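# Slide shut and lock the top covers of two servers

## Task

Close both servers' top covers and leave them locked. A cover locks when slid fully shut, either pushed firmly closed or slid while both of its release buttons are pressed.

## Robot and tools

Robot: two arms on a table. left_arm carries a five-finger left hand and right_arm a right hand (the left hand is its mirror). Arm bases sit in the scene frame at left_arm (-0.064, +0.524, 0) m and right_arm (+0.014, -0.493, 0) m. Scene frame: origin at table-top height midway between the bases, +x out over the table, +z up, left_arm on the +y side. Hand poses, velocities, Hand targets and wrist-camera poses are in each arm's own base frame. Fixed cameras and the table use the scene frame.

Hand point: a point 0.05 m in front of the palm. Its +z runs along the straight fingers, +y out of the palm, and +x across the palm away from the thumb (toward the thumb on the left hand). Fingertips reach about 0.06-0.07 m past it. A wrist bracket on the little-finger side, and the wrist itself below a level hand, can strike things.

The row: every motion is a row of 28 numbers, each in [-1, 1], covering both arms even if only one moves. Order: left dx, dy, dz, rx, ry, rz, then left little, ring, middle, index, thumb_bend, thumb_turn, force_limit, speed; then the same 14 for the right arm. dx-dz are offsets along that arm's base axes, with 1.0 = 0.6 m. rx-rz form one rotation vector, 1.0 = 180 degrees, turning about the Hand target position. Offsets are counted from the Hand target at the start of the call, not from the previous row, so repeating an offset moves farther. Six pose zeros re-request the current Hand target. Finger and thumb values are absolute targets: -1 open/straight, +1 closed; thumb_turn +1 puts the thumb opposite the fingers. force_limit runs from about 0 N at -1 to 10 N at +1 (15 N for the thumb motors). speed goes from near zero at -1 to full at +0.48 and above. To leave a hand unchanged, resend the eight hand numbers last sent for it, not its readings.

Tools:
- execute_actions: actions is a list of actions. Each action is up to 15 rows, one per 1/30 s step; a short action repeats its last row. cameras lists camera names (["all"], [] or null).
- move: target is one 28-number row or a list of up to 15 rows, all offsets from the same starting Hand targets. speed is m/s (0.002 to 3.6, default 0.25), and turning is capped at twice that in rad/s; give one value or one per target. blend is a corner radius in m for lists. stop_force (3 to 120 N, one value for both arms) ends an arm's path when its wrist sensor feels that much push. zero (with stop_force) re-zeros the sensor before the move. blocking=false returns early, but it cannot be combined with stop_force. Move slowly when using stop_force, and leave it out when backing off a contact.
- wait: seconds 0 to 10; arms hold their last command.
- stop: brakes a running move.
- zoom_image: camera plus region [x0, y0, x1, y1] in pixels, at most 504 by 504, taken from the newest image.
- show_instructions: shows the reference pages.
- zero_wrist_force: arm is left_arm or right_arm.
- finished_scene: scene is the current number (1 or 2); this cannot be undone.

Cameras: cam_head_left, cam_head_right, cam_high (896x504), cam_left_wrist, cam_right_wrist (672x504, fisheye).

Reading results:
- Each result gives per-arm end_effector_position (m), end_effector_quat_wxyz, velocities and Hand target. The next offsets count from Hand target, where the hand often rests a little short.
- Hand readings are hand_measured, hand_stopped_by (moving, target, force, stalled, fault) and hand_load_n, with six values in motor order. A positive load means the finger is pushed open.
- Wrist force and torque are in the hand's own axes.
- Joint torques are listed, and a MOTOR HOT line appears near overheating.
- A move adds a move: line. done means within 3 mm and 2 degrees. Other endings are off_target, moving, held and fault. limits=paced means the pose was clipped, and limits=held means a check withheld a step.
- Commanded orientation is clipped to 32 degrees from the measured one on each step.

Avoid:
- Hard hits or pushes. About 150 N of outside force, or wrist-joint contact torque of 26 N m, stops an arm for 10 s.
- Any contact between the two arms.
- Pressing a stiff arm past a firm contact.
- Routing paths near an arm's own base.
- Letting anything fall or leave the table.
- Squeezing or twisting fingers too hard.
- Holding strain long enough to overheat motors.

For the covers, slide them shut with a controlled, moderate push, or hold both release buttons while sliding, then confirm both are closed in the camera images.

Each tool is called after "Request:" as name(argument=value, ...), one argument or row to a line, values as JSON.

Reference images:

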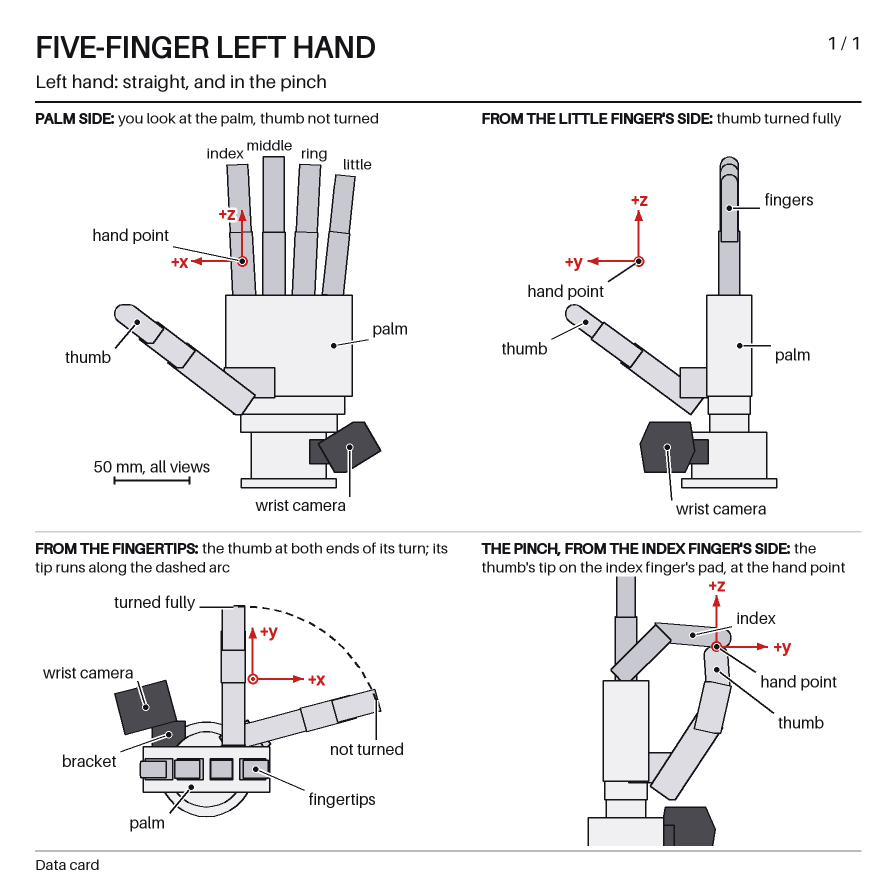

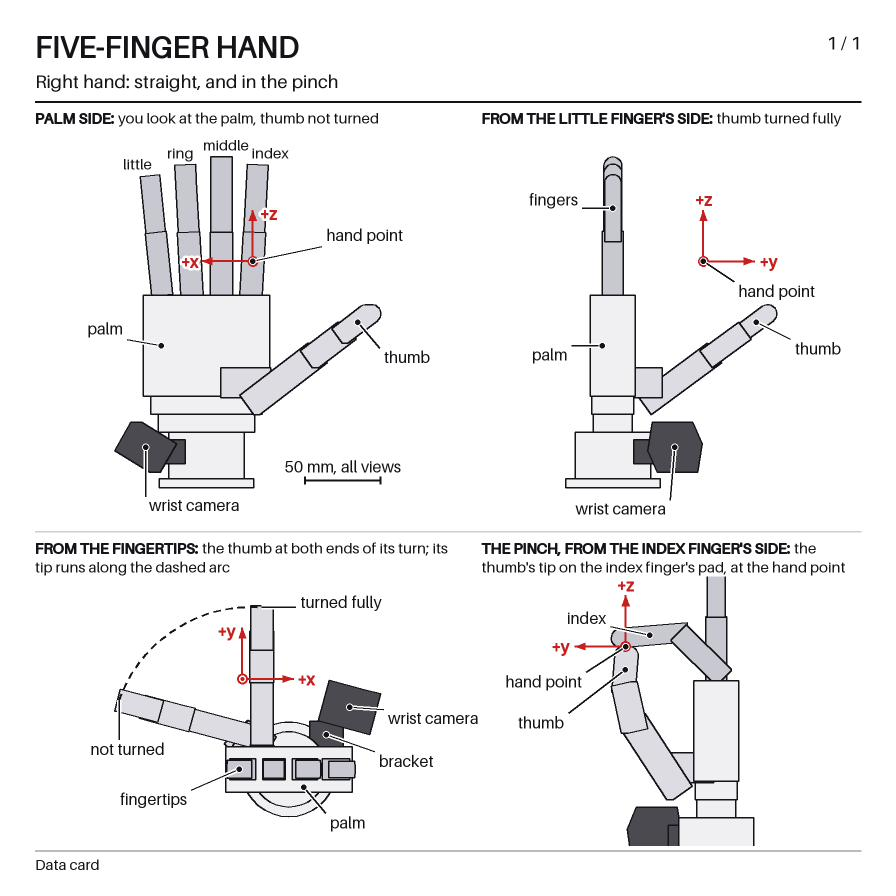

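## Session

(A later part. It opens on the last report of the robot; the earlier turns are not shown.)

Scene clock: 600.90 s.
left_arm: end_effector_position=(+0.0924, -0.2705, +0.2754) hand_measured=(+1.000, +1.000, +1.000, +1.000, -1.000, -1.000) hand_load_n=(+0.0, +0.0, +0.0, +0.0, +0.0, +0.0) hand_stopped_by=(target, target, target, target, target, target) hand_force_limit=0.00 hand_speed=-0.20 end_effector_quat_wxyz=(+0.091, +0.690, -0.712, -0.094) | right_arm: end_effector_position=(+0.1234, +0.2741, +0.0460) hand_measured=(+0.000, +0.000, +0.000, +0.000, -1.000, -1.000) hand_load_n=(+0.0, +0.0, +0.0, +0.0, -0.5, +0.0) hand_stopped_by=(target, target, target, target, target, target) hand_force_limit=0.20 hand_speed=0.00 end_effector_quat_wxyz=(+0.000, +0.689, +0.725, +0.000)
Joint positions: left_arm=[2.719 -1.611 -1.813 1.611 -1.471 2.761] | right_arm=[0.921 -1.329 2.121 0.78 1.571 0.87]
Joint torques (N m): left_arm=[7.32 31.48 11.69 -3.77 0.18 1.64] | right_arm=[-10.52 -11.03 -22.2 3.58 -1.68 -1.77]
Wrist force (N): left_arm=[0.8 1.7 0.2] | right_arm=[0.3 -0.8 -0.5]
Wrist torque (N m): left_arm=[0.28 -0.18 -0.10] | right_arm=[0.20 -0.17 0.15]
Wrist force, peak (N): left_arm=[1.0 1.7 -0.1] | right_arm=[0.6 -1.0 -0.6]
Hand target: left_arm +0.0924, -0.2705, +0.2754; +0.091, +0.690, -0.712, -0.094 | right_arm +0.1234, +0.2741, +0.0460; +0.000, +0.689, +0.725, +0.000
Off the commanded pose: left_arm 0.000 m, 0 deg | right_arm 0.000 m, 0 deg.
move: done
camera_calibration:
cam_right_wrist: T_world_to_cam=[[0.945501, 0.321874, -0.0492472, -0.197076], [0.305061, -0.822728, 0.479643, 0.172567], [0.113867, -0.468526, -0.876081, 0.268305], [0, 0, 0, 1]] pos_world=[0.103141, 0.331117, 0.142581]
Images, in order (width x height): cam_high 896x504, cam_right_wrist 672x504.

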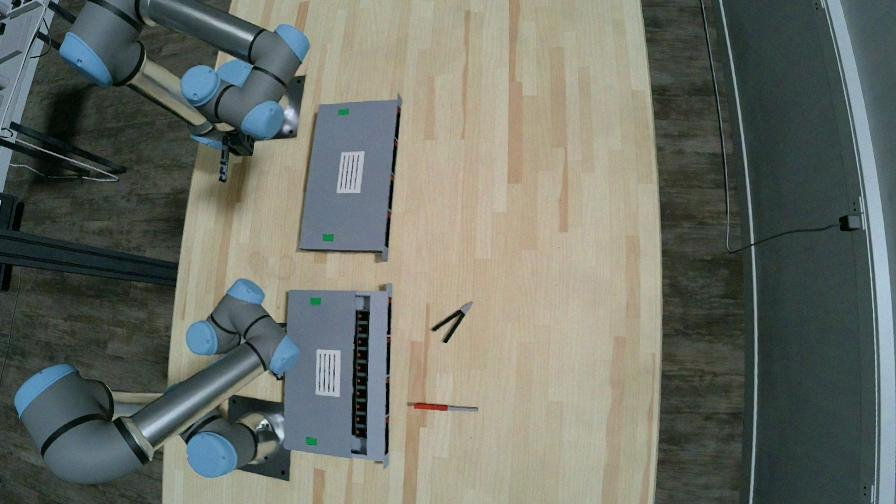

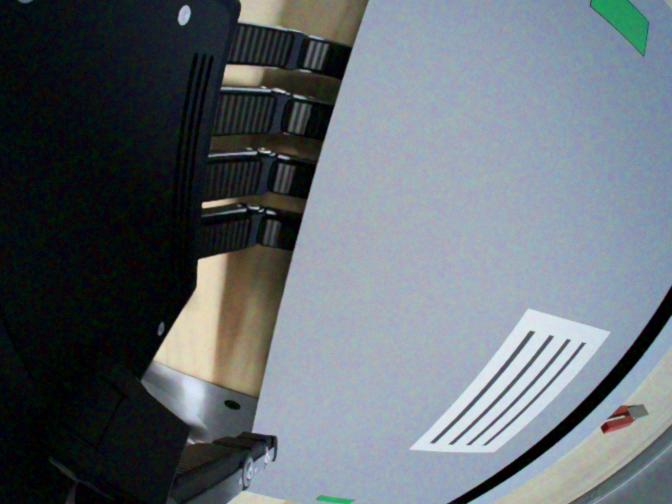

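Request:
move(
  target=[0,0,0,0,0,0,1,1,1,1,-1,-1,0,-0.2,0,0,0.035,0,0,0,0,0,0,0,-1,-1,0.2,0],
  speed=0.01,
  stop_force=3,
  cameras=["cam_right_wrist"],
)

Scene clock: 605.13 s.
left_arm: end_effector_position=(+0.0924, -0.2705, +0.2754) hand_measured=(+1.000, +1.000, +1.000, +1.000, -1.000, -1.000) hand_load_n=(+0.0, +0.0, +0.0, +0.0, -0.5, +0.0) hand_stopped_by=(target, target, target, target, target, target) hand_force_limit=0.00 hand_speed=-0.20 end_effector_quat_wxyz=(+0.091, +0.690, -0.712, -0.094) | right_arm: end_effector_position=(+0.1234, +0.2741, +0.0670) hand_measured=(+0.000, +0.000, +0.000, +0.000, -1.000, -1.000) hand_load_n=(+0.0, +0.5, +0.0, +1.5, -0.5, +0.0) hand_stopped_by=(target, target, target, target, target, target) hand_force_limit=0.20 hand_speed=0.00 end_effector_quat_wxyz=(+0.000, +0.689, +0.725, +0.000)
Joint positions: left_arm=[2.719 -1.611 -1.813 1.611 -1.471 2.761] | right_arm=[0.921 -1.369 2.099 0.84 1.571 0.87]
Joint torques (N m): left_arm=[7.3 31.34 11.66 -3.77 0.41 1.65] | right_arm=[-6.77 -36.37 -23.69 3.74 -1.25 -1.59]
Wrist force (N): left_arm=[0.7 1.6 0.2] | right_arm=[0.3 0.2 2.5]
Wrist torque (N m): left_arm=[0.26 -0.16 -0.10] | right_arm=[0.15 -0.19 0.16]
Wrist force, peak (N): left_arm=[1.0 1.9 -0.2] | right_arm=[0.4 0.0 2.8]
Hand target: left_arm +0.0924, -0.2705, +0.2754; +0.091, +0.690, -0.712, -0.094 | right_arm +0.1234, +0.2741, +0.0670; +0.000, +0.689, +0.725, +0.000
Off the commanded pose: left_arm 0.000 m, 0 deg | right_arm 0.000 m, 0 deg.
move: done
camera_calibration:
cam_right_wrist: T_world_to_cam=[[0.945501, 0.321874, -0.0492472, -0.196042], [0.305061, -0.822728, 0.479643, 0.162494], [0.113867, -0.468526, -0.876081, 0.286703], [0, 0, 0, 1]] pos_world=[0.103141, 0.331117, 0.163581]
Images, in order (width x height): cam_right_wrist 672x504.

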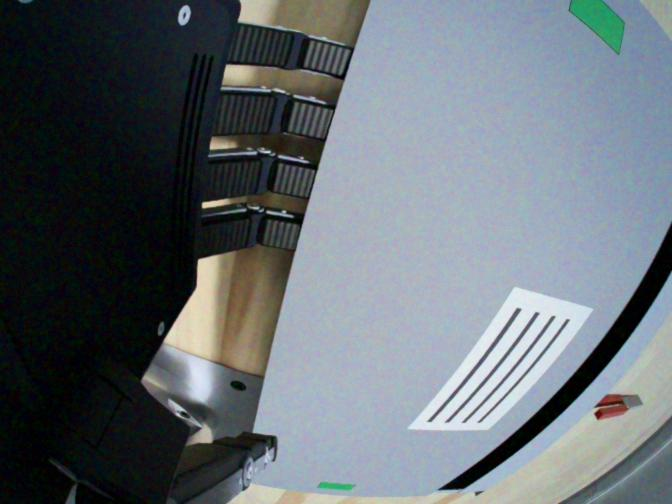

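Request:
move(
  target=[0,0,0,0,0,0,1,1,1,1,-1,-1,0,-0.2,0,0,-0.005,0,0,0,0,0,0,0,-1,1,0.2,0],
  speed=0.02,
)

Request:
move(
  target=[0,0,0,0,0,0,1,1,1,1,-1,-1,0,-0.2,0,0,0,0,0,0,0.35,0.35,0.36,0.36,0.3,1,0.2,-0.9],
  cameras=["cam_right_wrist"],
)

Scene clock: 609.57 s.
left_arm: end_effector_position=(+0.0924, -0.2705, +0.2754) hand_measured=(+1.000, +1.000, +1.000, +1.000, -1.000, -1.000) hand_load_n=(+0.0, +0.0, +0.0, +0.0, +0.0, +0.0) hand_stopped_by=(target, target, target, target, target, target) hand_force_limit=0.00 hand_speed=-0.20 end_effector_quat_wxyz=(+0.091, +0.690, -0.712, -0.094) | right_arm: end_effector_position=(+0.1234, +0.2741, +0.0640) hand_measured=(+0.000, +0.000, +0.000, +0.000, -1.000, +1.000) hand_load_n=(+0.0, +1.0, +0.0, +2.0, +0.0, +0.0) hand_stopped_by=(target, target, target, target, target, target) hand_force_limit=0.20 hand_speed=0.00 end_effector_quat_wxyz=(+0.000, +0.689, +0.725, +0.000)
Joint positions: left_arm=[2.719 -1.611 -1.813 1.611 -1.471 2.761] | right_arm=[0.921 -1.364 2.103 0.832 1.571 0.87]
Joint torques (N m): left_arm=[7.24 31.05 11.77 -3.69 0.4 1.73] | right_arm=[-4.24 -12.01 -5.35 1.12 -0.99 -1.38]
Wrist force (N): left_arm=[0.8 1.8 0.2] | right_arm=[0.8 -2.2 2.1]
Wrist torque (N m): left_arm=[0.29 -0.18 -0.10] | right_arm=[0.14 -0.24 0.15]
Wrist force, peak (N): left_arm=[0.8 1.9 0.3] | right_arm=[0.5 -2.2 2.8]
Hand target: left_arm +0.0924, -0.2705, +0.2754; +0.091, +0.690, -0.712, -0.094 | right_arm +0.1234, +0.2741, +0.0640; +0.000, +0.689, +0.725, +0.000
Off the commanded pose: left_arm 0.000 m, 0 deg | right_arm 0.000 m, 0 deg.
move: done

Scene clock: 613.90 s.
left_arm: end_effector_position=(+0.0924, -0.2705, +0.2754) hand_measured=(+1.000, +1.000, +1.000, +1.000, -1.000, -1.000) hand_load_n=(+0.0, +0.0, +0.0, +0.0, +0.0, +0.0) hand_stopped_by=(target, target, target, target, target, target) hand_force_limit=0.00 hand_speed=-0.20 end_effector_quat_wxyz=(+0.091, +0.690, -0.712, -0.094) | right_arm: end_effector_position=(+0.1234, +0.2741, +0.0640) hand_measured=(+0.350, +0.350, +0.324, +0.358, -0.414, +1.000) hand_load_n=(+0.5, +1.0, +1.0, +7.5, +8.5, +0.5) hand_stopped_by=(target, target, force, target, force, target) hand_force_limit=0.20 hand_speed=-0.90 end_effector_quat_wxyz=(+0.000, +0.689, +0.725, +0.000)
Joint positions: left_arm=[2.719 -1.611 -1.813 1.611 -1.471 2.761] | right_arm=[0.921 -1.364 2.103 0.832 1.571 0.87]
Joint torques (N m): left_arm=[6.85 31.18 11.96 -3.56 0.5 1.61] | right_arm=[-2.04 -15.6 -9.17 3.68 -1.23 -1.15]
Wrist force (N): left_arm=[0.6 1.5 0.2] | right_arm=[-1.0 1.3 2.9]
Wrist torque (N m): left_arm=[0.26 -0.15 -0.10] | right_arm=[0.22 -0.15 0.17]
Wrist force, peak (N): left_arm=[0.9 2.0 0.1] | right_arm=[-0.6 -2.8 3.3]
Hand target: left_arm +0.0924, -0.2705, +0.2754; +0.091, +0.690, -0.712, -0.094 | right_arm +0.1234, +0.2741, +0.0640; +0.000, +0.689, +0.725, +0.000
Off the commanded pose: left_arm 0.000 m, 0 deg | right_arm 0.000 m, 0 deg.
move: done
camera_calibration:
cam_right_wrist: T_world_to_cam=[[0.945501, 0.321874, -0.0492472, -0.196189], [0.305061, -0.822728, 0.479643, 0.163933], [0.113867, -0.468526, -0.876081, 0.284074], [0, 0, 0, 1]] pos_world=[0.103141, 0.331117, 0.160581]
Images, in order (width x height): cam_right_wrist 672x504.

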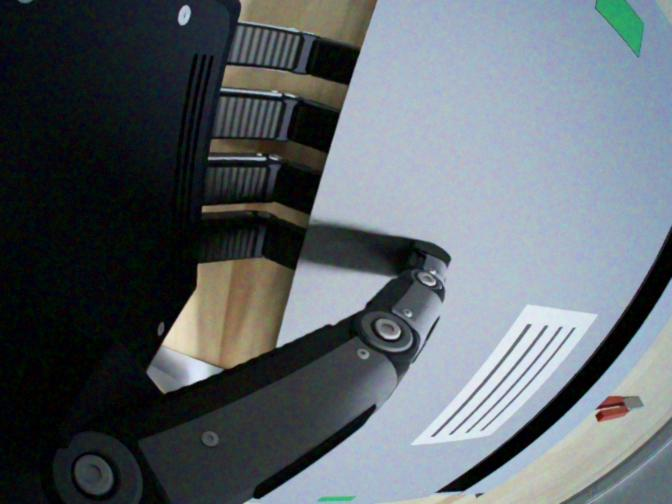

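Request:
move(
  target=[
    [0,0,0,0,0,0,1,1,1,1,-1,-1,0,-0.2,0,0,0.0133,0,0,0,0.35,0.35,0.36,0.36,0.3,1,0.2,-0.9],
    [0,0,0,0,0,0,1,1,1,1,-1,-1,0,-0.2,-0.01,-0.0006,0.0133,0,0,0,0.35,0.35,0.36,0.36,0.3,1,0.2,-0.9],
  ],
  speed=0.02,
  cameras=["cam_right_wrist","cam_high"],
)

Request:
zoom_image(
  camera="cam_high",
  region=[270, 270, 410, 350],
)

Request:
zoom_image(
  camera="cam_high",
  region=[270, 400, 410, 480],
)

Scene clock: 618.47 s.
left_arm: end_effector_position=(+0.0924, -0.2705, +0.2754) hand_measured=(+1.000, +1.000, +1.000, +1.000, -1.000, -1.000) hand_load_n=(+0.0, +0.0, +0.0, +0.0, +0.0, +0.0) hand_stopped_by=(target, target, target, target, target, target) hand_force_limit=0.00 hand_speed=-0.20 end_effector_quat_wxyz=(+0.091, +0.690, -0.712, -0.094) | right_arm: end_effector_position=(+0.1174, +0.2737, +0.0720) hand_measured=(+0.350, +0.350, +0.324, +0.358, -0.414, +1.000) hand_load_n=(+0.0, +0.5, +1.5, +6.5, +4.0, +0.0) hand_stopped_by=(target, target, force, target, force, target) hand_force_limit=0.20 hand_speed=-0.90 end_effector_quat_wxyz=(+0.000, +0.689, +0.725, +0.000)
Joint positions: left_arm=[2.719 -1.611 -1.813 1.611 -1.471 2.761] | right_arm=[0.938 -1.381 2.098 0.854 1.57 0.886]
Joint torques (N m): left_arm=[7.52 31.41 11.64 -3.46 0.66 1.71] | right_arm=[9.9 -34.5 -1.88 2.14 -1.64 1.76]
Wrist force (N): left_arm=[0.8 1.5 0.1] | right_arm=[0.7 4.3 3.7]
Wrist torque (N m): left_arm=[0.26 -0.17 -0.09] | right_arm=[0.31 -0.20 0.14]
Wrist force, peak (N): left_arm=[1.1 1.8 0.0] | right_arm=[-3.3 2.8 4.4]
Hand target: left_arm +0.0924, -0.2705, +0.2754; +0.091, +0.690, -0.712, -0.094 | right_arm +0.1174, +0.2737, +0.0720; +0.000, +0.689, +0.725, +0.000
Off the commanded pose: left_arm 0.000 m, 0 deg | right_arm 0.000 m, 0 deg.
move: done
camera_calibration:
cam_right_wrist: T_world_to_cam=[[0.945501, 0.321874, -0.0492472, -0.19012], [0.305061, -0.822728, 0.479643, 0.161649], [0.113867, -0.468526, -0.876081, 0.291614], [0, 0, 0, 1]] pos_world=[0.0972408, 0.330817, 0.168581]
Images, in order (width x height): cam_high 896x504, cam_right_wrist 672x504.

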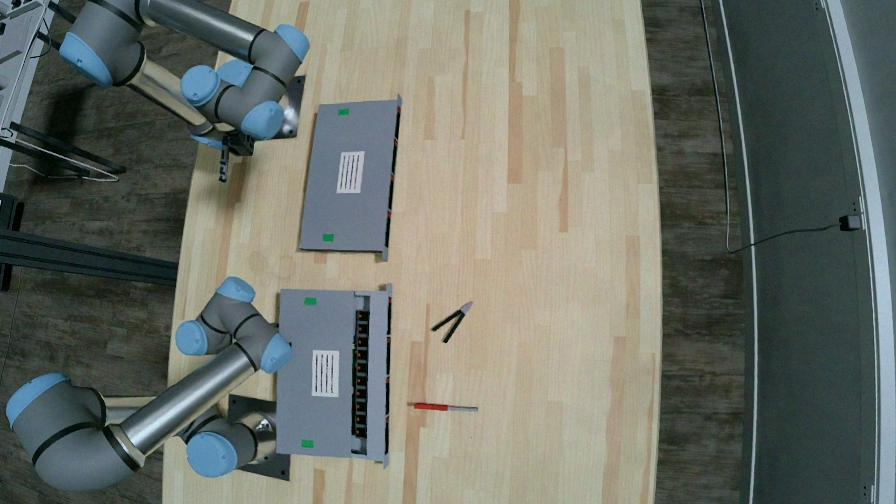

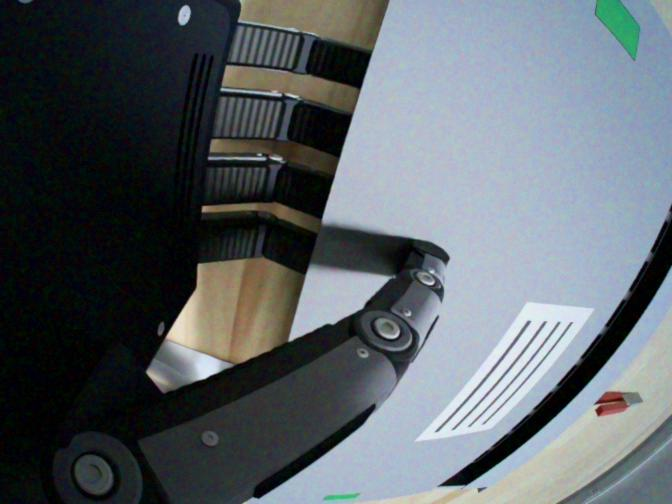

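Scaled by 3.600 from the camera's 896x504 image, which has a finer 1280x720 frame.

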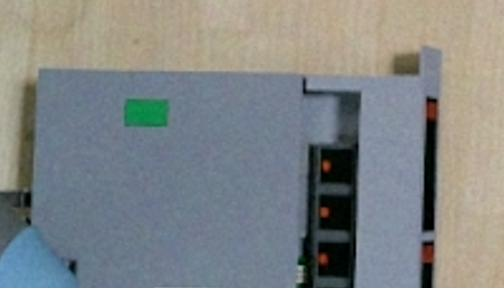

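Scaled by 3.600 from the camera's 896x504 image, which has a finer 1280x720 frame.

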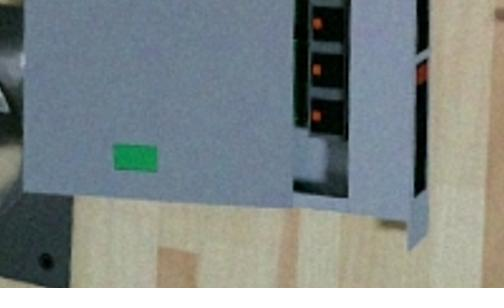

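Request:
move(
  target=[0,0,0,0,0,0,1,1,1,1,-1,-1,0,-0.2,-0.006,-0.0003,-0.0167,0,0,0,0.35,0.35,0.36,0.36,0.3,1,0.2,-0.9],
  speed=0.02,
  cameras=["cam_right_wrist","cam_high"],
)

Request:
zoom_image(
  camera="cam_high",
  region=[270, 270, 410, 350],
)

Request:
zoom_image(
  camera="cam_high",
  region=[270, 400, 410, 480],
)

Scene clock: 624.03 s.
left_arm: end_effector_position=(+0.0924, -0.2705, +0.2754) hand_measured=(+1.000, +1.000, +1.000, +1.000, -1.000, -1.000) hand_load_n=(+0.0, +0.0, +0.0, +0.0, +0.0, +0.0) hand_stopped_by=(target, target, target, target, target, target) hand_force_limit=0.00 hand_speed=-0.20 end_effector_quat_wxyz=(+0.091, +0.690, -0.712, -0.094) | right_arm: end_effector_position=(+0.1138, +0.2736, +0.0620) hand_measured=(+0.350, +0.350, +0.324, +0.358, -0.414, +1.000) hand_load_n=(+0.0, +1.5, +2.5, +12.0, +8.0, +1.0) hand_stopped_by=(target, target, force, target, force, target) hand_force_limit=0.20 hand_speed=-0.90 end_effector_quat_wxyz=(+0.000, +0.689, +0.725, +0.000)
Joint positions: left_arm=[2.719 -1.611 -1.813 1.611 -1.471 2.761] | right_arm=[0.948 -1.365 2.111 0.824 1.571 0.896]
Joint torques (N m): left_arm=[6.58 31.77 12.21 -3.47 0.64 1.66] | right_arm=[10.84 -10.29 -1.48 2.32 -0.34 1.61]
Wrist force (N): left_arm=[0.7 1.6 0.1] | right_arm=[-1.1 8.0 3.2]
Wrist torque (N m): left_arm=[0.27 -0.16 -0.10] | right_arm=[0.29 -0.07 0.16]
Wrist force, peak (N): left_arm=[0.8 1.9 0.3] | right_arm=[-1.2 8.5 3.5]
Hand target: left_arm +0.0924, -0.2705, +0.2754; +0.091, +0.690, -0.712, -0.094 | right_arm +0.1138, +0.2736, +0.0620; +0.000, +0.689, +0.725, +0.000
Off the commanded pose: left_arm 0.000 m, 0 deg | right_arm 0.000 m, 0 deg.
move: done
camera_calibration:
cam_right_wrist: T_world_to_cam=[[0.945501, 0.321874, -0.0492472, -0.187045], [0.305061, -0.822728, 0.479643, 0.167362], [0.113867, -0.468526, -0.876081, 0.283269], [0, 0, 0, 1]] pos_world=[0.0935408, 0.330617, 0.158681]
Images, in order (width x height): cam_high 896x504, cam_right_wrist 672x504.

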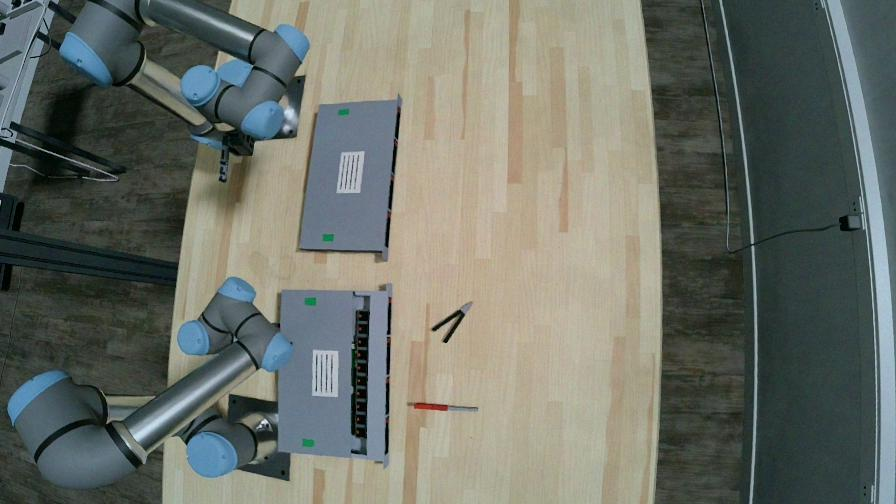

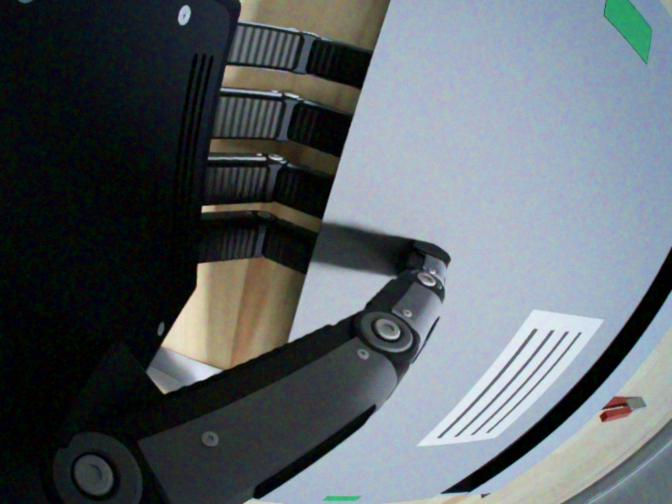

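Scaled by 3.600 from the camera's 896x504 image, which has a finer 1280x720 frame.

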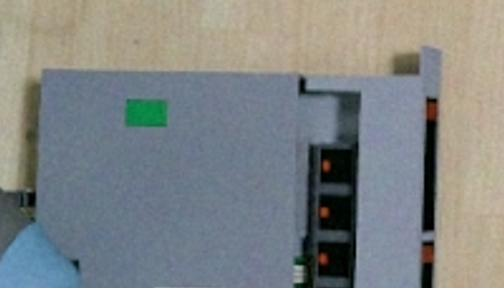

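Scaled by 3.600 from the camera's 896x504 image, which has a finer 1280x720 frame.

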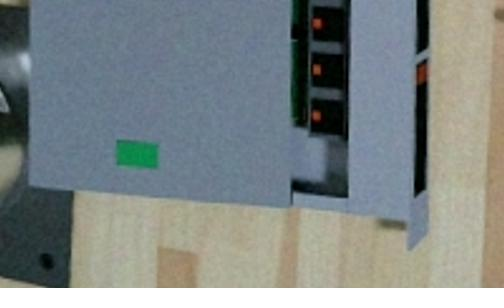

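Request:
move(
  target=[0,0,0,0,0,0,1,1,1,1,-1,-1,0,-0.2,0.0015,0,-0.015,0,0,0,0.35,0.35,0.36,0.36,0.3,1,0.2,-0.9],
  speed=0.01,
  stop_force=8,
  cameras=["cam_right_wrist","cam_high"],
)

Request:
zoom_image(
  camera="cam_high",
  region=[270, 270, 410, 350],
)

Request:
zoom_image(
  camera="cam_high",
  region=[270, 400, 410, 480],
)

Scene clock: 627.80 s.
left_arm: end_effector_position=(+0.0924, -0.2705, +0.2754) hand_measured=(+1.000, +1.000, +1.000, +1.000, -1.000, -1.000) hand_load_n=(+0.0, +0.0, +0.0, +0.0, +0.0, +0.0) hand_stopped_by=(target, target, target, target, target, target) hand_force_limit=0.00 hand_speed=-0.20 end_effector_quat_wxyz=(+0.091, +0.690, -0.712, -0.094) | right_arm: end_effector_position=(+0.1144, +0.2736, +0.0560) hand_measured=(+0.350, +0.350, +0.324, +0.358, -0.414, +1.000) hand_load_n=(+0.0, +4.0, +4.0, +15.0, +7.5, -0.5) hand_stopped_by=(target, target, force, target, force, target) hand_force_limit=0.20 hand_speed=-0.90 end_effector_quat_wxyz=(+0.000, +0.689, +0.725, +0.000)
Joint positions: left_arm=[2.719 -1.611 -1.813 1.611 -1.471 2.761] | right_arm=[0.946 -1.354 2.117 0.807 1.57 0.895]
Joint torques (N m): left_arm=[6.42 30.91 11.89 -3.43 0.79 1.75] | right_arm=[4.43 -33.85 -21.24 4.04 2.08 1.84]
Wrist force (N): left_arm=[0.6 1.7 0.2] | right_arm=[7.9 -7.2 -0.2]
Wrist torque (N m): left_arm=[0.28 -0.15 -0.11] | right_arm=[-0.17 -0.06 0.00]
Wrist force, peak (N): left_arm=[0.6 1.9 0.1] | right_arm=[8.2 -13.2 -3.1]
Hand target: left_arm +0.0924, -0.2705, +0.2754; +0.091, +0.690, -0.712, -0.094 | right_arm +0.1143, +0.2736, +0.0560; +0.000, +0.689, +0.725, +0.000 (not the last commanded pose)
Off the commanded pose: left_arm 0.000 m, 0 deg | right_arm 0.003 m, 0 deg.
move: contact (right_arm)
camera_calibration:
cam_right_wrist: T_world_to_cam=[[0.945501, 0.321874, -0.0492472, -0.187908], [0.305061, -0.822728, 0.479643, 0.170057], [0.113867, -0.468526, -0.876081, 0.277944], [0, 0, 0, 1]] pos_world=[0.0941408, 0.330617, 0.152681]
Images, in order (width x height): cam_high 896x504, cam_right_wrist 672x504.

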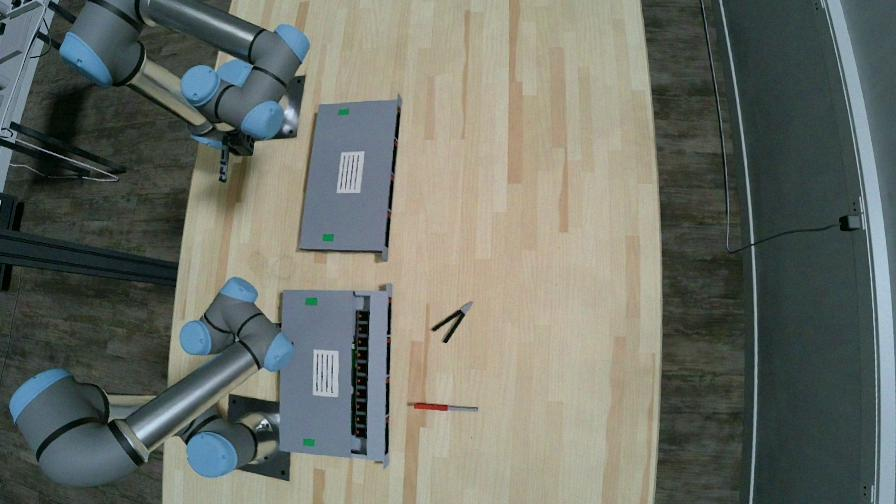

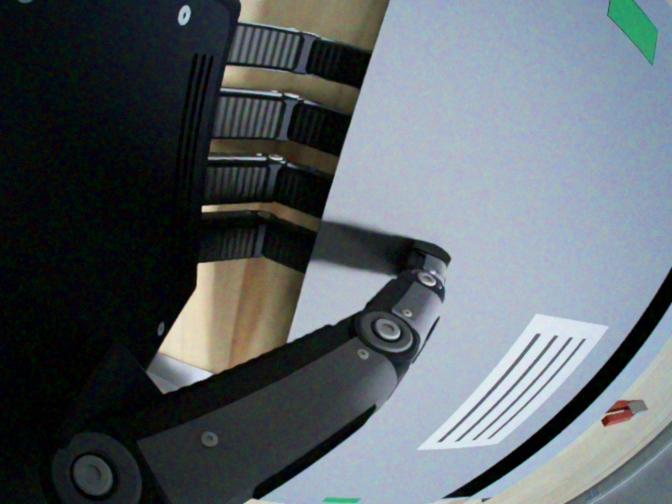

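Scaled by 3.600 from the camera's 896x504 image, which has a finer 1280x720 frame.

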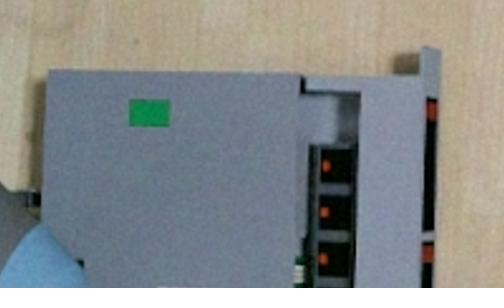

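Scaled by 3.600 from the camera's 896x504 image, which has a finer 1280x720 frame.

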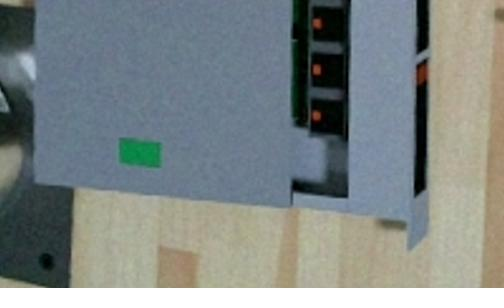

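Request:
zoom_image(
  camera="cam_right_wrist",
  region=[420, 440, 540, 504],
)

Request:
execute_actions(
  actions=[],
  cameras=["cam_head_left","cam_head_right","cam_high"],
)

Request:
zoom_image(
  camera="cam_head_left",
  region=[485, 412, 545, 462],
)

Request:
zoom_image(
  camera="cam_head_right",
  region=[480, 412, 540, 462],
)

Request:
zoom_image(
  camera="cam_high",
  region=[335, 280, 395, 310],
)

Scaled by 4.200 from the camera's 672x504 image, which has a finer 960x720 frame.

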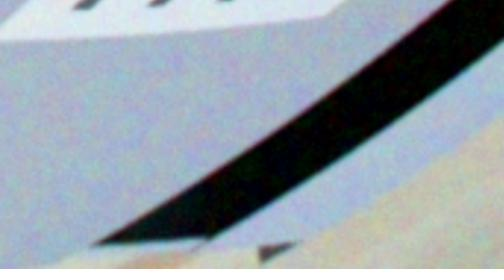

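Scene clock: 634.17 s.
left_arm: end_effector_position=(+0.0924, -0.2705, +0.2754) hand_measured=(+1.000, +1.000, +1.000, +1.000, -1.000, -1.000) hand_load_n=(+0.0, +0.0, +0.0, +0.0, +0.0, +0.0) hand_stopped_by=(target, target, target, target, target, target) hand_force_limit=0.00 hand_speed=-0.20 end_effector_quat_wxyz=(+0.091, +0.690, -0.712, -0.094) | right_arm: end_effector_position=(+0.1143, +0.2736, +0.0560) hand_measured=(+0.350, +0.350, +0.324, +0.358, -0.414, +1.000) hand_load_n=(+0.0, +4.0, +3.5, +15.0, +7.5, -0.5) hand_stopped_by=(target, target, force, target, force, target) hand_force_limit=0.20 hand_speed=-0.90 end_effector_quat_wxyz=(+0.000, +0.689, +0.725, +0.000)
Joint positions: left_arm=[2.719 -1.611 -1.813 1.611 -1.471 2.761] | right_arm=[0.946 -1.354 2.117 0.807 1.57 0.895]
Joint velocities: within noise
Joint torques (N m): left_arm=[6.28 31.63 11.5 -3.39 0.78 1.6] | right_arm=[4.56 -34.67 -21.42 2.26 3.91 2.11]
Motor temperatures (°C): left_arm=[25 28 23 33 28 33] | right_arm=[22 25 24 32 32 31]
Wrist force (N): left_arm=[0.7 1.4 0.1] | right_arm=[8.2 -7.1 -0.3]
Wrist torque (N m): left_arm=[0.24 -0.17 -0.09] | right_arm=[-0.15 -0.10 0.02]
Wrist force, peak (N): left_arm=[0.9 2.0 0.3] | right_arm=[8.4 -7.4 -0.3]
Hand target: left_arm +0.0924, -0.2705, +0.2754; +0.091, +0.690, -0.712, -0.094 | right_arm +0.1143, +0.2736, +0.0560; +0.000, +0.689, +0.725, +0.000 (not the last commanded pose)
Off the commanded pose: left_arm 0.000 m, 0 deg | right_arm 0.003 m, 0 deg.
Images, in order (width x height): cam_head_left 896x504, cam_head_right 896x504, cam_high 896x504.

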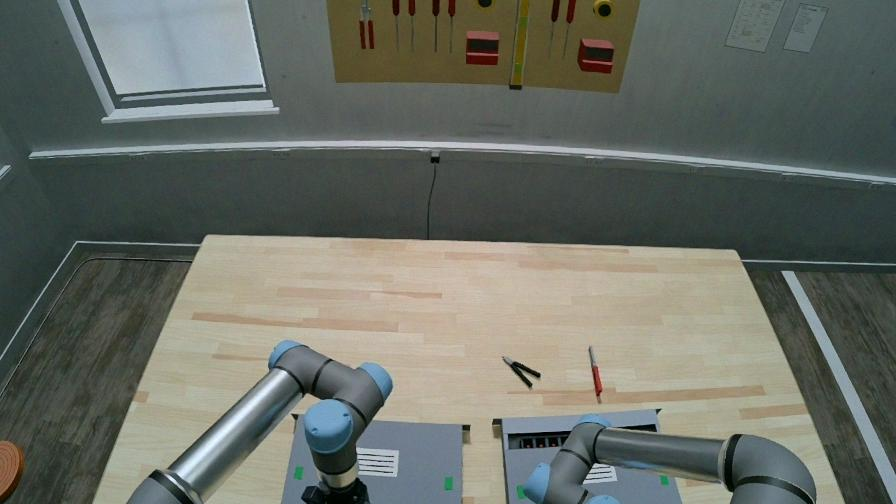

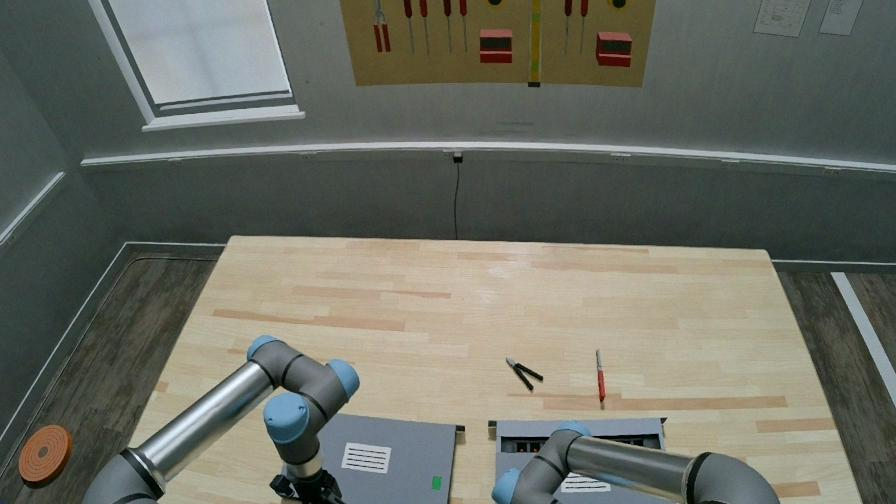

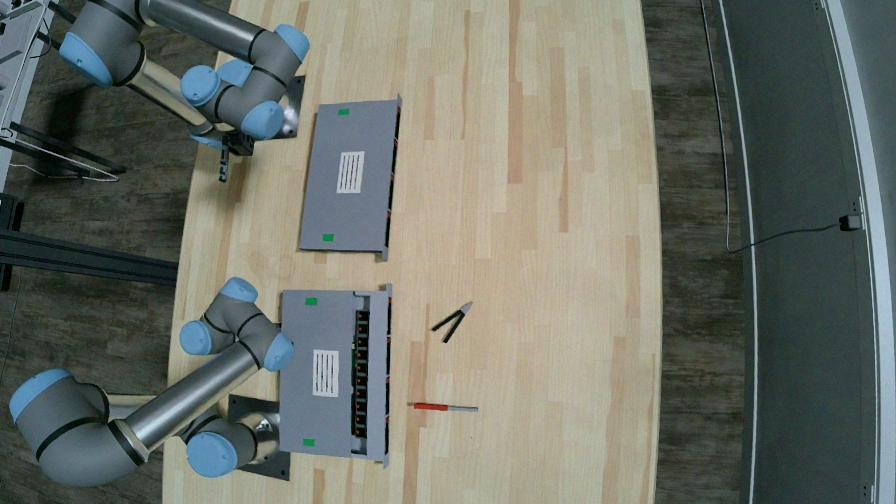

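Scaled by 8.400 from the camera's 896x504 image, which has a finer 1280x720 frame.

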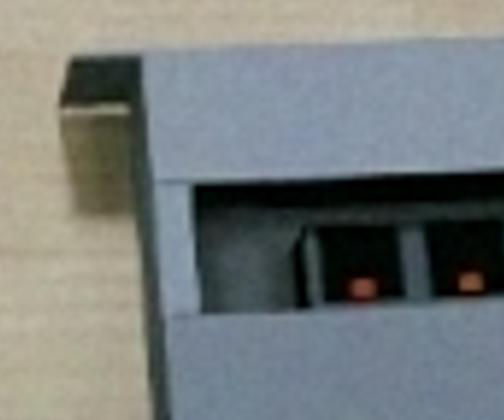

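Scaled by 8.400 from the camera's 896x504 image, which has a finer 1280x720 frame.

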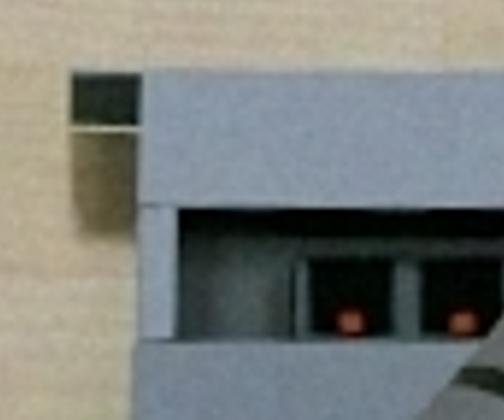

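Scaled by 8.400 from the camera's 896x504 image, which has a finer 1280x720 frame.

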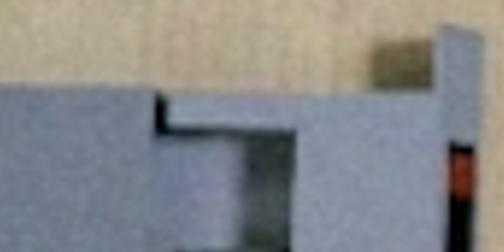

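Request:
move(
  target=[
    [0,0,0,0,0,0,1,1,1,1,-1,-1,0,-0.2,0,0,0.015,0,0,0,0.35,0.35,0.36,0.36,0.3,1,0.2,-0.9],
    [0,0,0,0,0,0,1,1,1,1,-1,-1,0,-0.2,-0.01,-0.0006,0.015,0,0,0,0.35,0.35,0.36,0.36,0.3,1,0.2,-0.9],
  ],
  speed=0.02,
  cameras=["cam_head_right","cam_high"],
)

Request:
zoom_image(
  camera="cam_high",
  region=[270, 270, 410, 350],
)

Request:
zoom_image(
  camera="cam_high",
  region=[270, 400, 410, 480],
)

Request:
zoom_image(
  camera="cam_high",
  region=[335, 280, 395, 310],
)

Scene clock: 654.20 s.
left_arm: end_effector_position=(+0.0924, -0.2705, +0.2754) hand_measured=(+1.000, +1.000, +1.000, +1.000, -1.000, -1.000) hand_load_n=(+0.0, +0.0, +0.0, +0.0, +0.0, +0.0) hand_stopped_by=(target, target, target, target, target, target) hand_force_limit=0.00 hand_speed=-0.20 end_effector_quat_wxyz=(+0.091, +0.690, -0.712, -0.094) | right_arm: end_effector_position=(+0.1084, +0.2732, +0.0650) hand_measured=(+0.350, +0.350, +0.324, +0.358, -0.416, +1.000) hand_load_n=(+0.0, +1.5, +1.5, +7.5, +8.5, +0.5) hand_stopped_by=(target, target, force, target, force, target) hand_force_limit=0.20 hand_speed=-0.90 end_effector_quat_wxyz=(+0.000, +0.689, +0.725, +0.000) end_effector_velocity=(-0.001, +0.000, +0.000) end_effector_angular_velocity=(-0.001, +0.000, +0.003)
Joint positions: left_arm=[2.719 -1.611 -1.813 1.611 -1.471 2.761] | right_arm=[0.963 -1.373 2.112 0.832 1.57 0.911]
Joint velocities: left_arm=[within noise] | right_arm=[0.005 0 0.001 -0.001 0.001 0.002]
Joint torques (N m): left_arm=[6.49 30.56 11.93 -3.33 0.89 1.69] | right_arm=[11.17 -36.19 -1.75 2.64 -1.82 1.72]
Wrist force (N): left_arm=[0.6 1.7 0.2] | right_arm=[0.4 7.8 3.4]
Wrist torque (N m): left_arm=[0.27 -0.15 -0.11] | right_arm=[0.34 -0.17 0.18]
Wrist force, peak (N): left_arm=[1.0 2.0 0.2] | right_arm=[2.6 10.6 4.3]
Hand target: left_arm +0.0924, -0.2705, +0.2754; +0.091, +0.690, -0.712, -0.094 | right_arm +0.1083, +0.2732, +0.0650; +0.000, +0.689, +0.725, +0.000
Off the commanded pose: left_arm 0.000 m, 0 deg | right_arm 0.000 m, 0 deg.
move: done
Images, in order (width x height): cam_head_right 896x504, cam_high 896x504.

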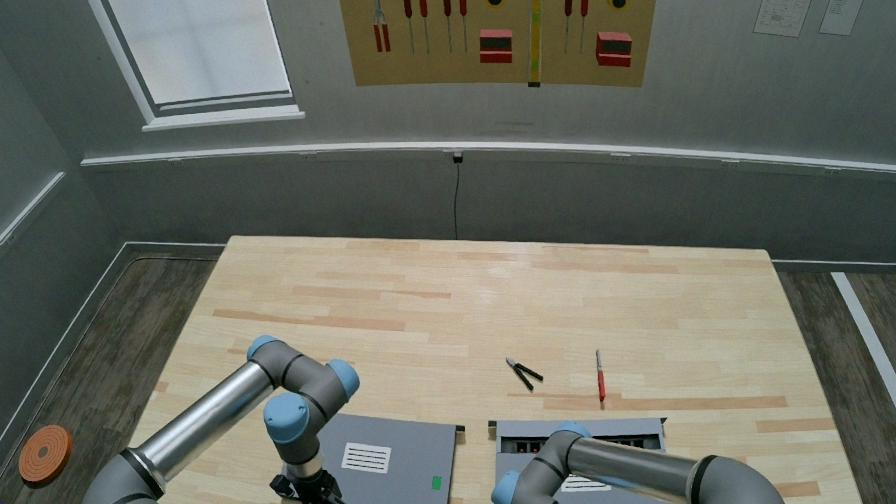

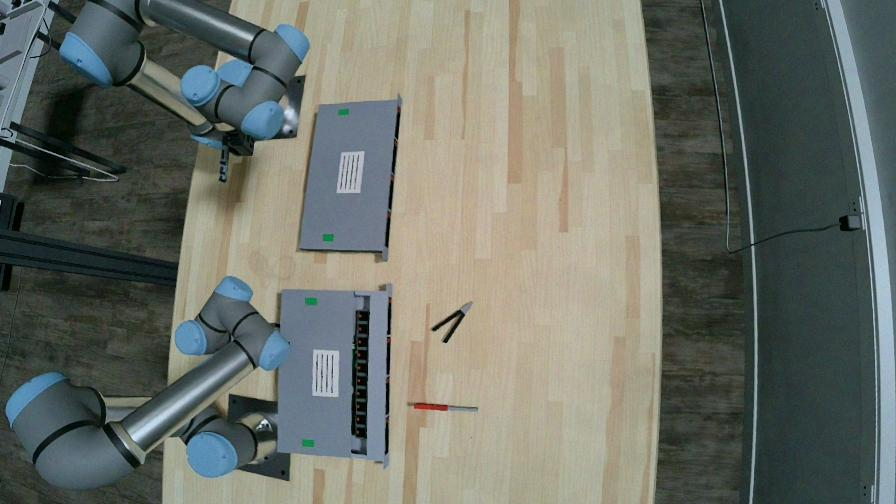

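Scaled by 3.600 from the camera's 896x504 image, which has a finer 1280x720 frame.

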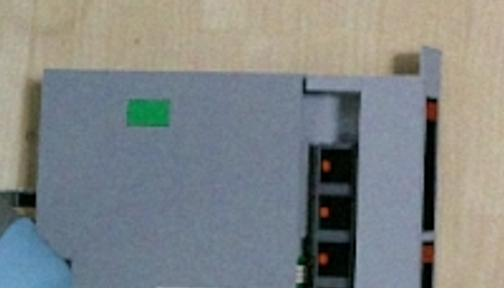

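Scaled by 3.600 from the camera's 896x504 image, which has a finer 1280x720 frame.

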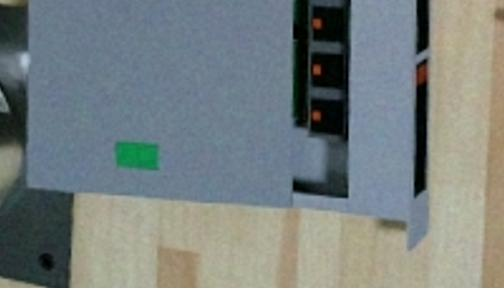

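Scaled by 8.400 from the camera's 896x504 image, which has a finer 1280x720 frame.

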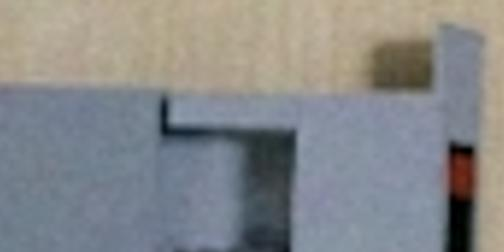

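Request:
move(
  target=[0,0,0,0,0,0,1,1,1,1,-1,-1,0,-0.2,0.0333,0.0018,0.005,0,0,0,0.35,0.35,0.36,0.36,0.3,1,0.2,-0.9],
  speed=0.02,
  stop_force=10,
  cameras=["cam_right_wrist","cam_high"],
)

Request:
zoom_image(
  camera="cam_high",
  region=[270, 270, 410, 350],
)

Request:
zoom_image(
  camera="cam_high",
  region=[270, 400, 410, 480],
)

Scene clock: 672.00 s.
left_arm: end_effector_position=(+0.0924, -0.2705, +0.2754) hand_measured=(+1.000, +1.000, +1.000, +1.000, -1.000, -1.000) hand_load_n=(+0.0, +0.0, +0.0, +0.5, +0.0, +0.0) hand_stopped_by=(target, target, target, target, target, target) hand_force_limit=0.00 hand_speed=-0.20 end_effector_quat_wxyz=(+0.091, +0.690, -0.712, -0.094) | right_arm: end_effector_position=(+0.1087, +0.2732, +0.0650) hand_measured=(+0.350, +0.350, +0.324, +0.358, -0.416, +1.000) hand_load_n=(+0.0, +2.0, +1.5, +7.5, +7.5, +0.0) hand_stopped_by=(target, target, force, target, force, target) hand_force_limit=0.20 hand_speed=-0.90 end_effector_quat_wxyz=(+0.000, +0.689, +0.725, +0.000)
Joint positions: left_arm=[2.719 -1.611 -1.813 1.611 -1.471 2.761] | right_arm=[0.962 -1.373 2.112 0.833 1.57 0.91]
Joint torques (N m): left_arm=[6.32 30.87 12.28 -3.14 1.02 1.72] | right_arm=[9.71 -26.71 -0.7 3.55 0.46 1.94]
Wrist force (N): left_arm=[0.7 1.6 0.2] | right_arm=[2.8 5.4 3.0]
Wrist torque (N m): left_arm=[0.27 -0.16 -0.10] | right_arm=[0.30 -0.20 0.16]
Wrist force, peak (N): left_arm=[0.8 2.0 0.2] | right_arm=[0.3 8.0 3.9]
Hand target: left_arm +0.0924, -0.2705, +0.2754; +0.091, +0.690, -0.712, -0.094 | right_arm +0.1087, +0.2731, +0.0651; +0.000, +0.689, +0.725, +0.000 (not the last commanded pose)
Off the commanded pose: left_arm 0.000 m, 0 deg | right_arm 0.020 m, 0 deg.
move: contact (right_arm)
camera_calibration:
cam_right_wrist: T_world_to_cam=[[0.945511, 0.32183, -0.0493303, -0.182014], [0.305065, -0.822742, 0.479616, 0.167128], [0.113769, -0.468531, -0.876091, 0.286291], [0, 0, 0, 1]] pos_world=[0.0885409, 0.330217, 0.161681]
Images, in order (width x height): cam_high 896x504, cam_right_wrist 672x504.

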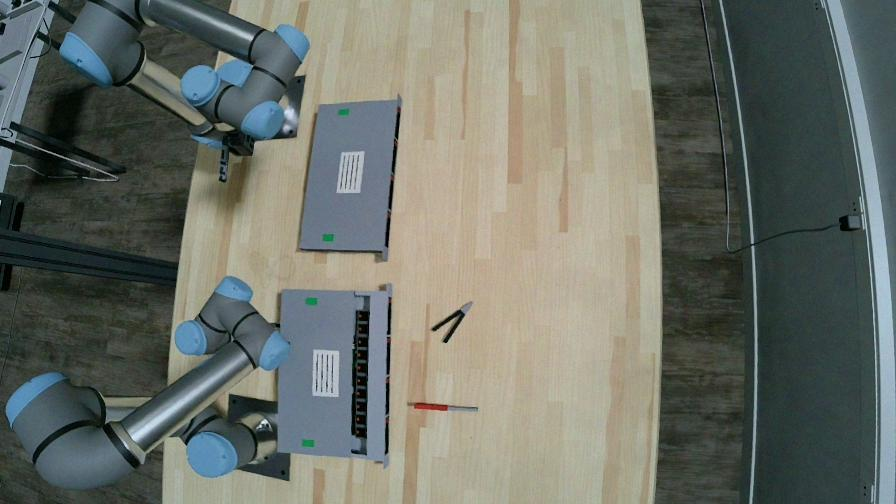

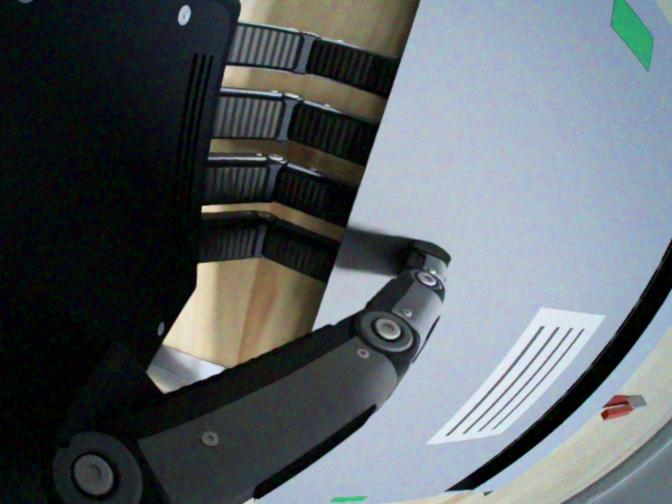

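Scaled by 3.600 from the camera's 896x504 image, which has a finer 1280x720 frame.

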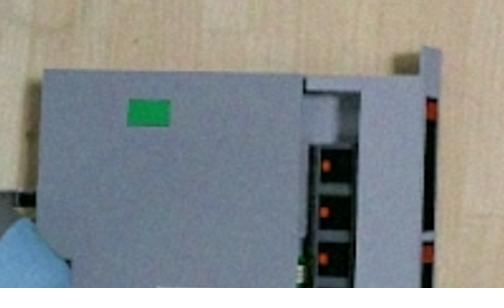

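Scaled by 3.600 from the camera's 896x504 image, which has a finer 1280x720 frame.

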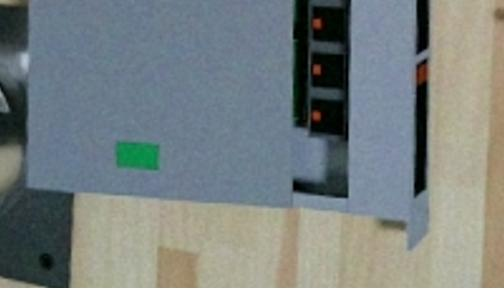

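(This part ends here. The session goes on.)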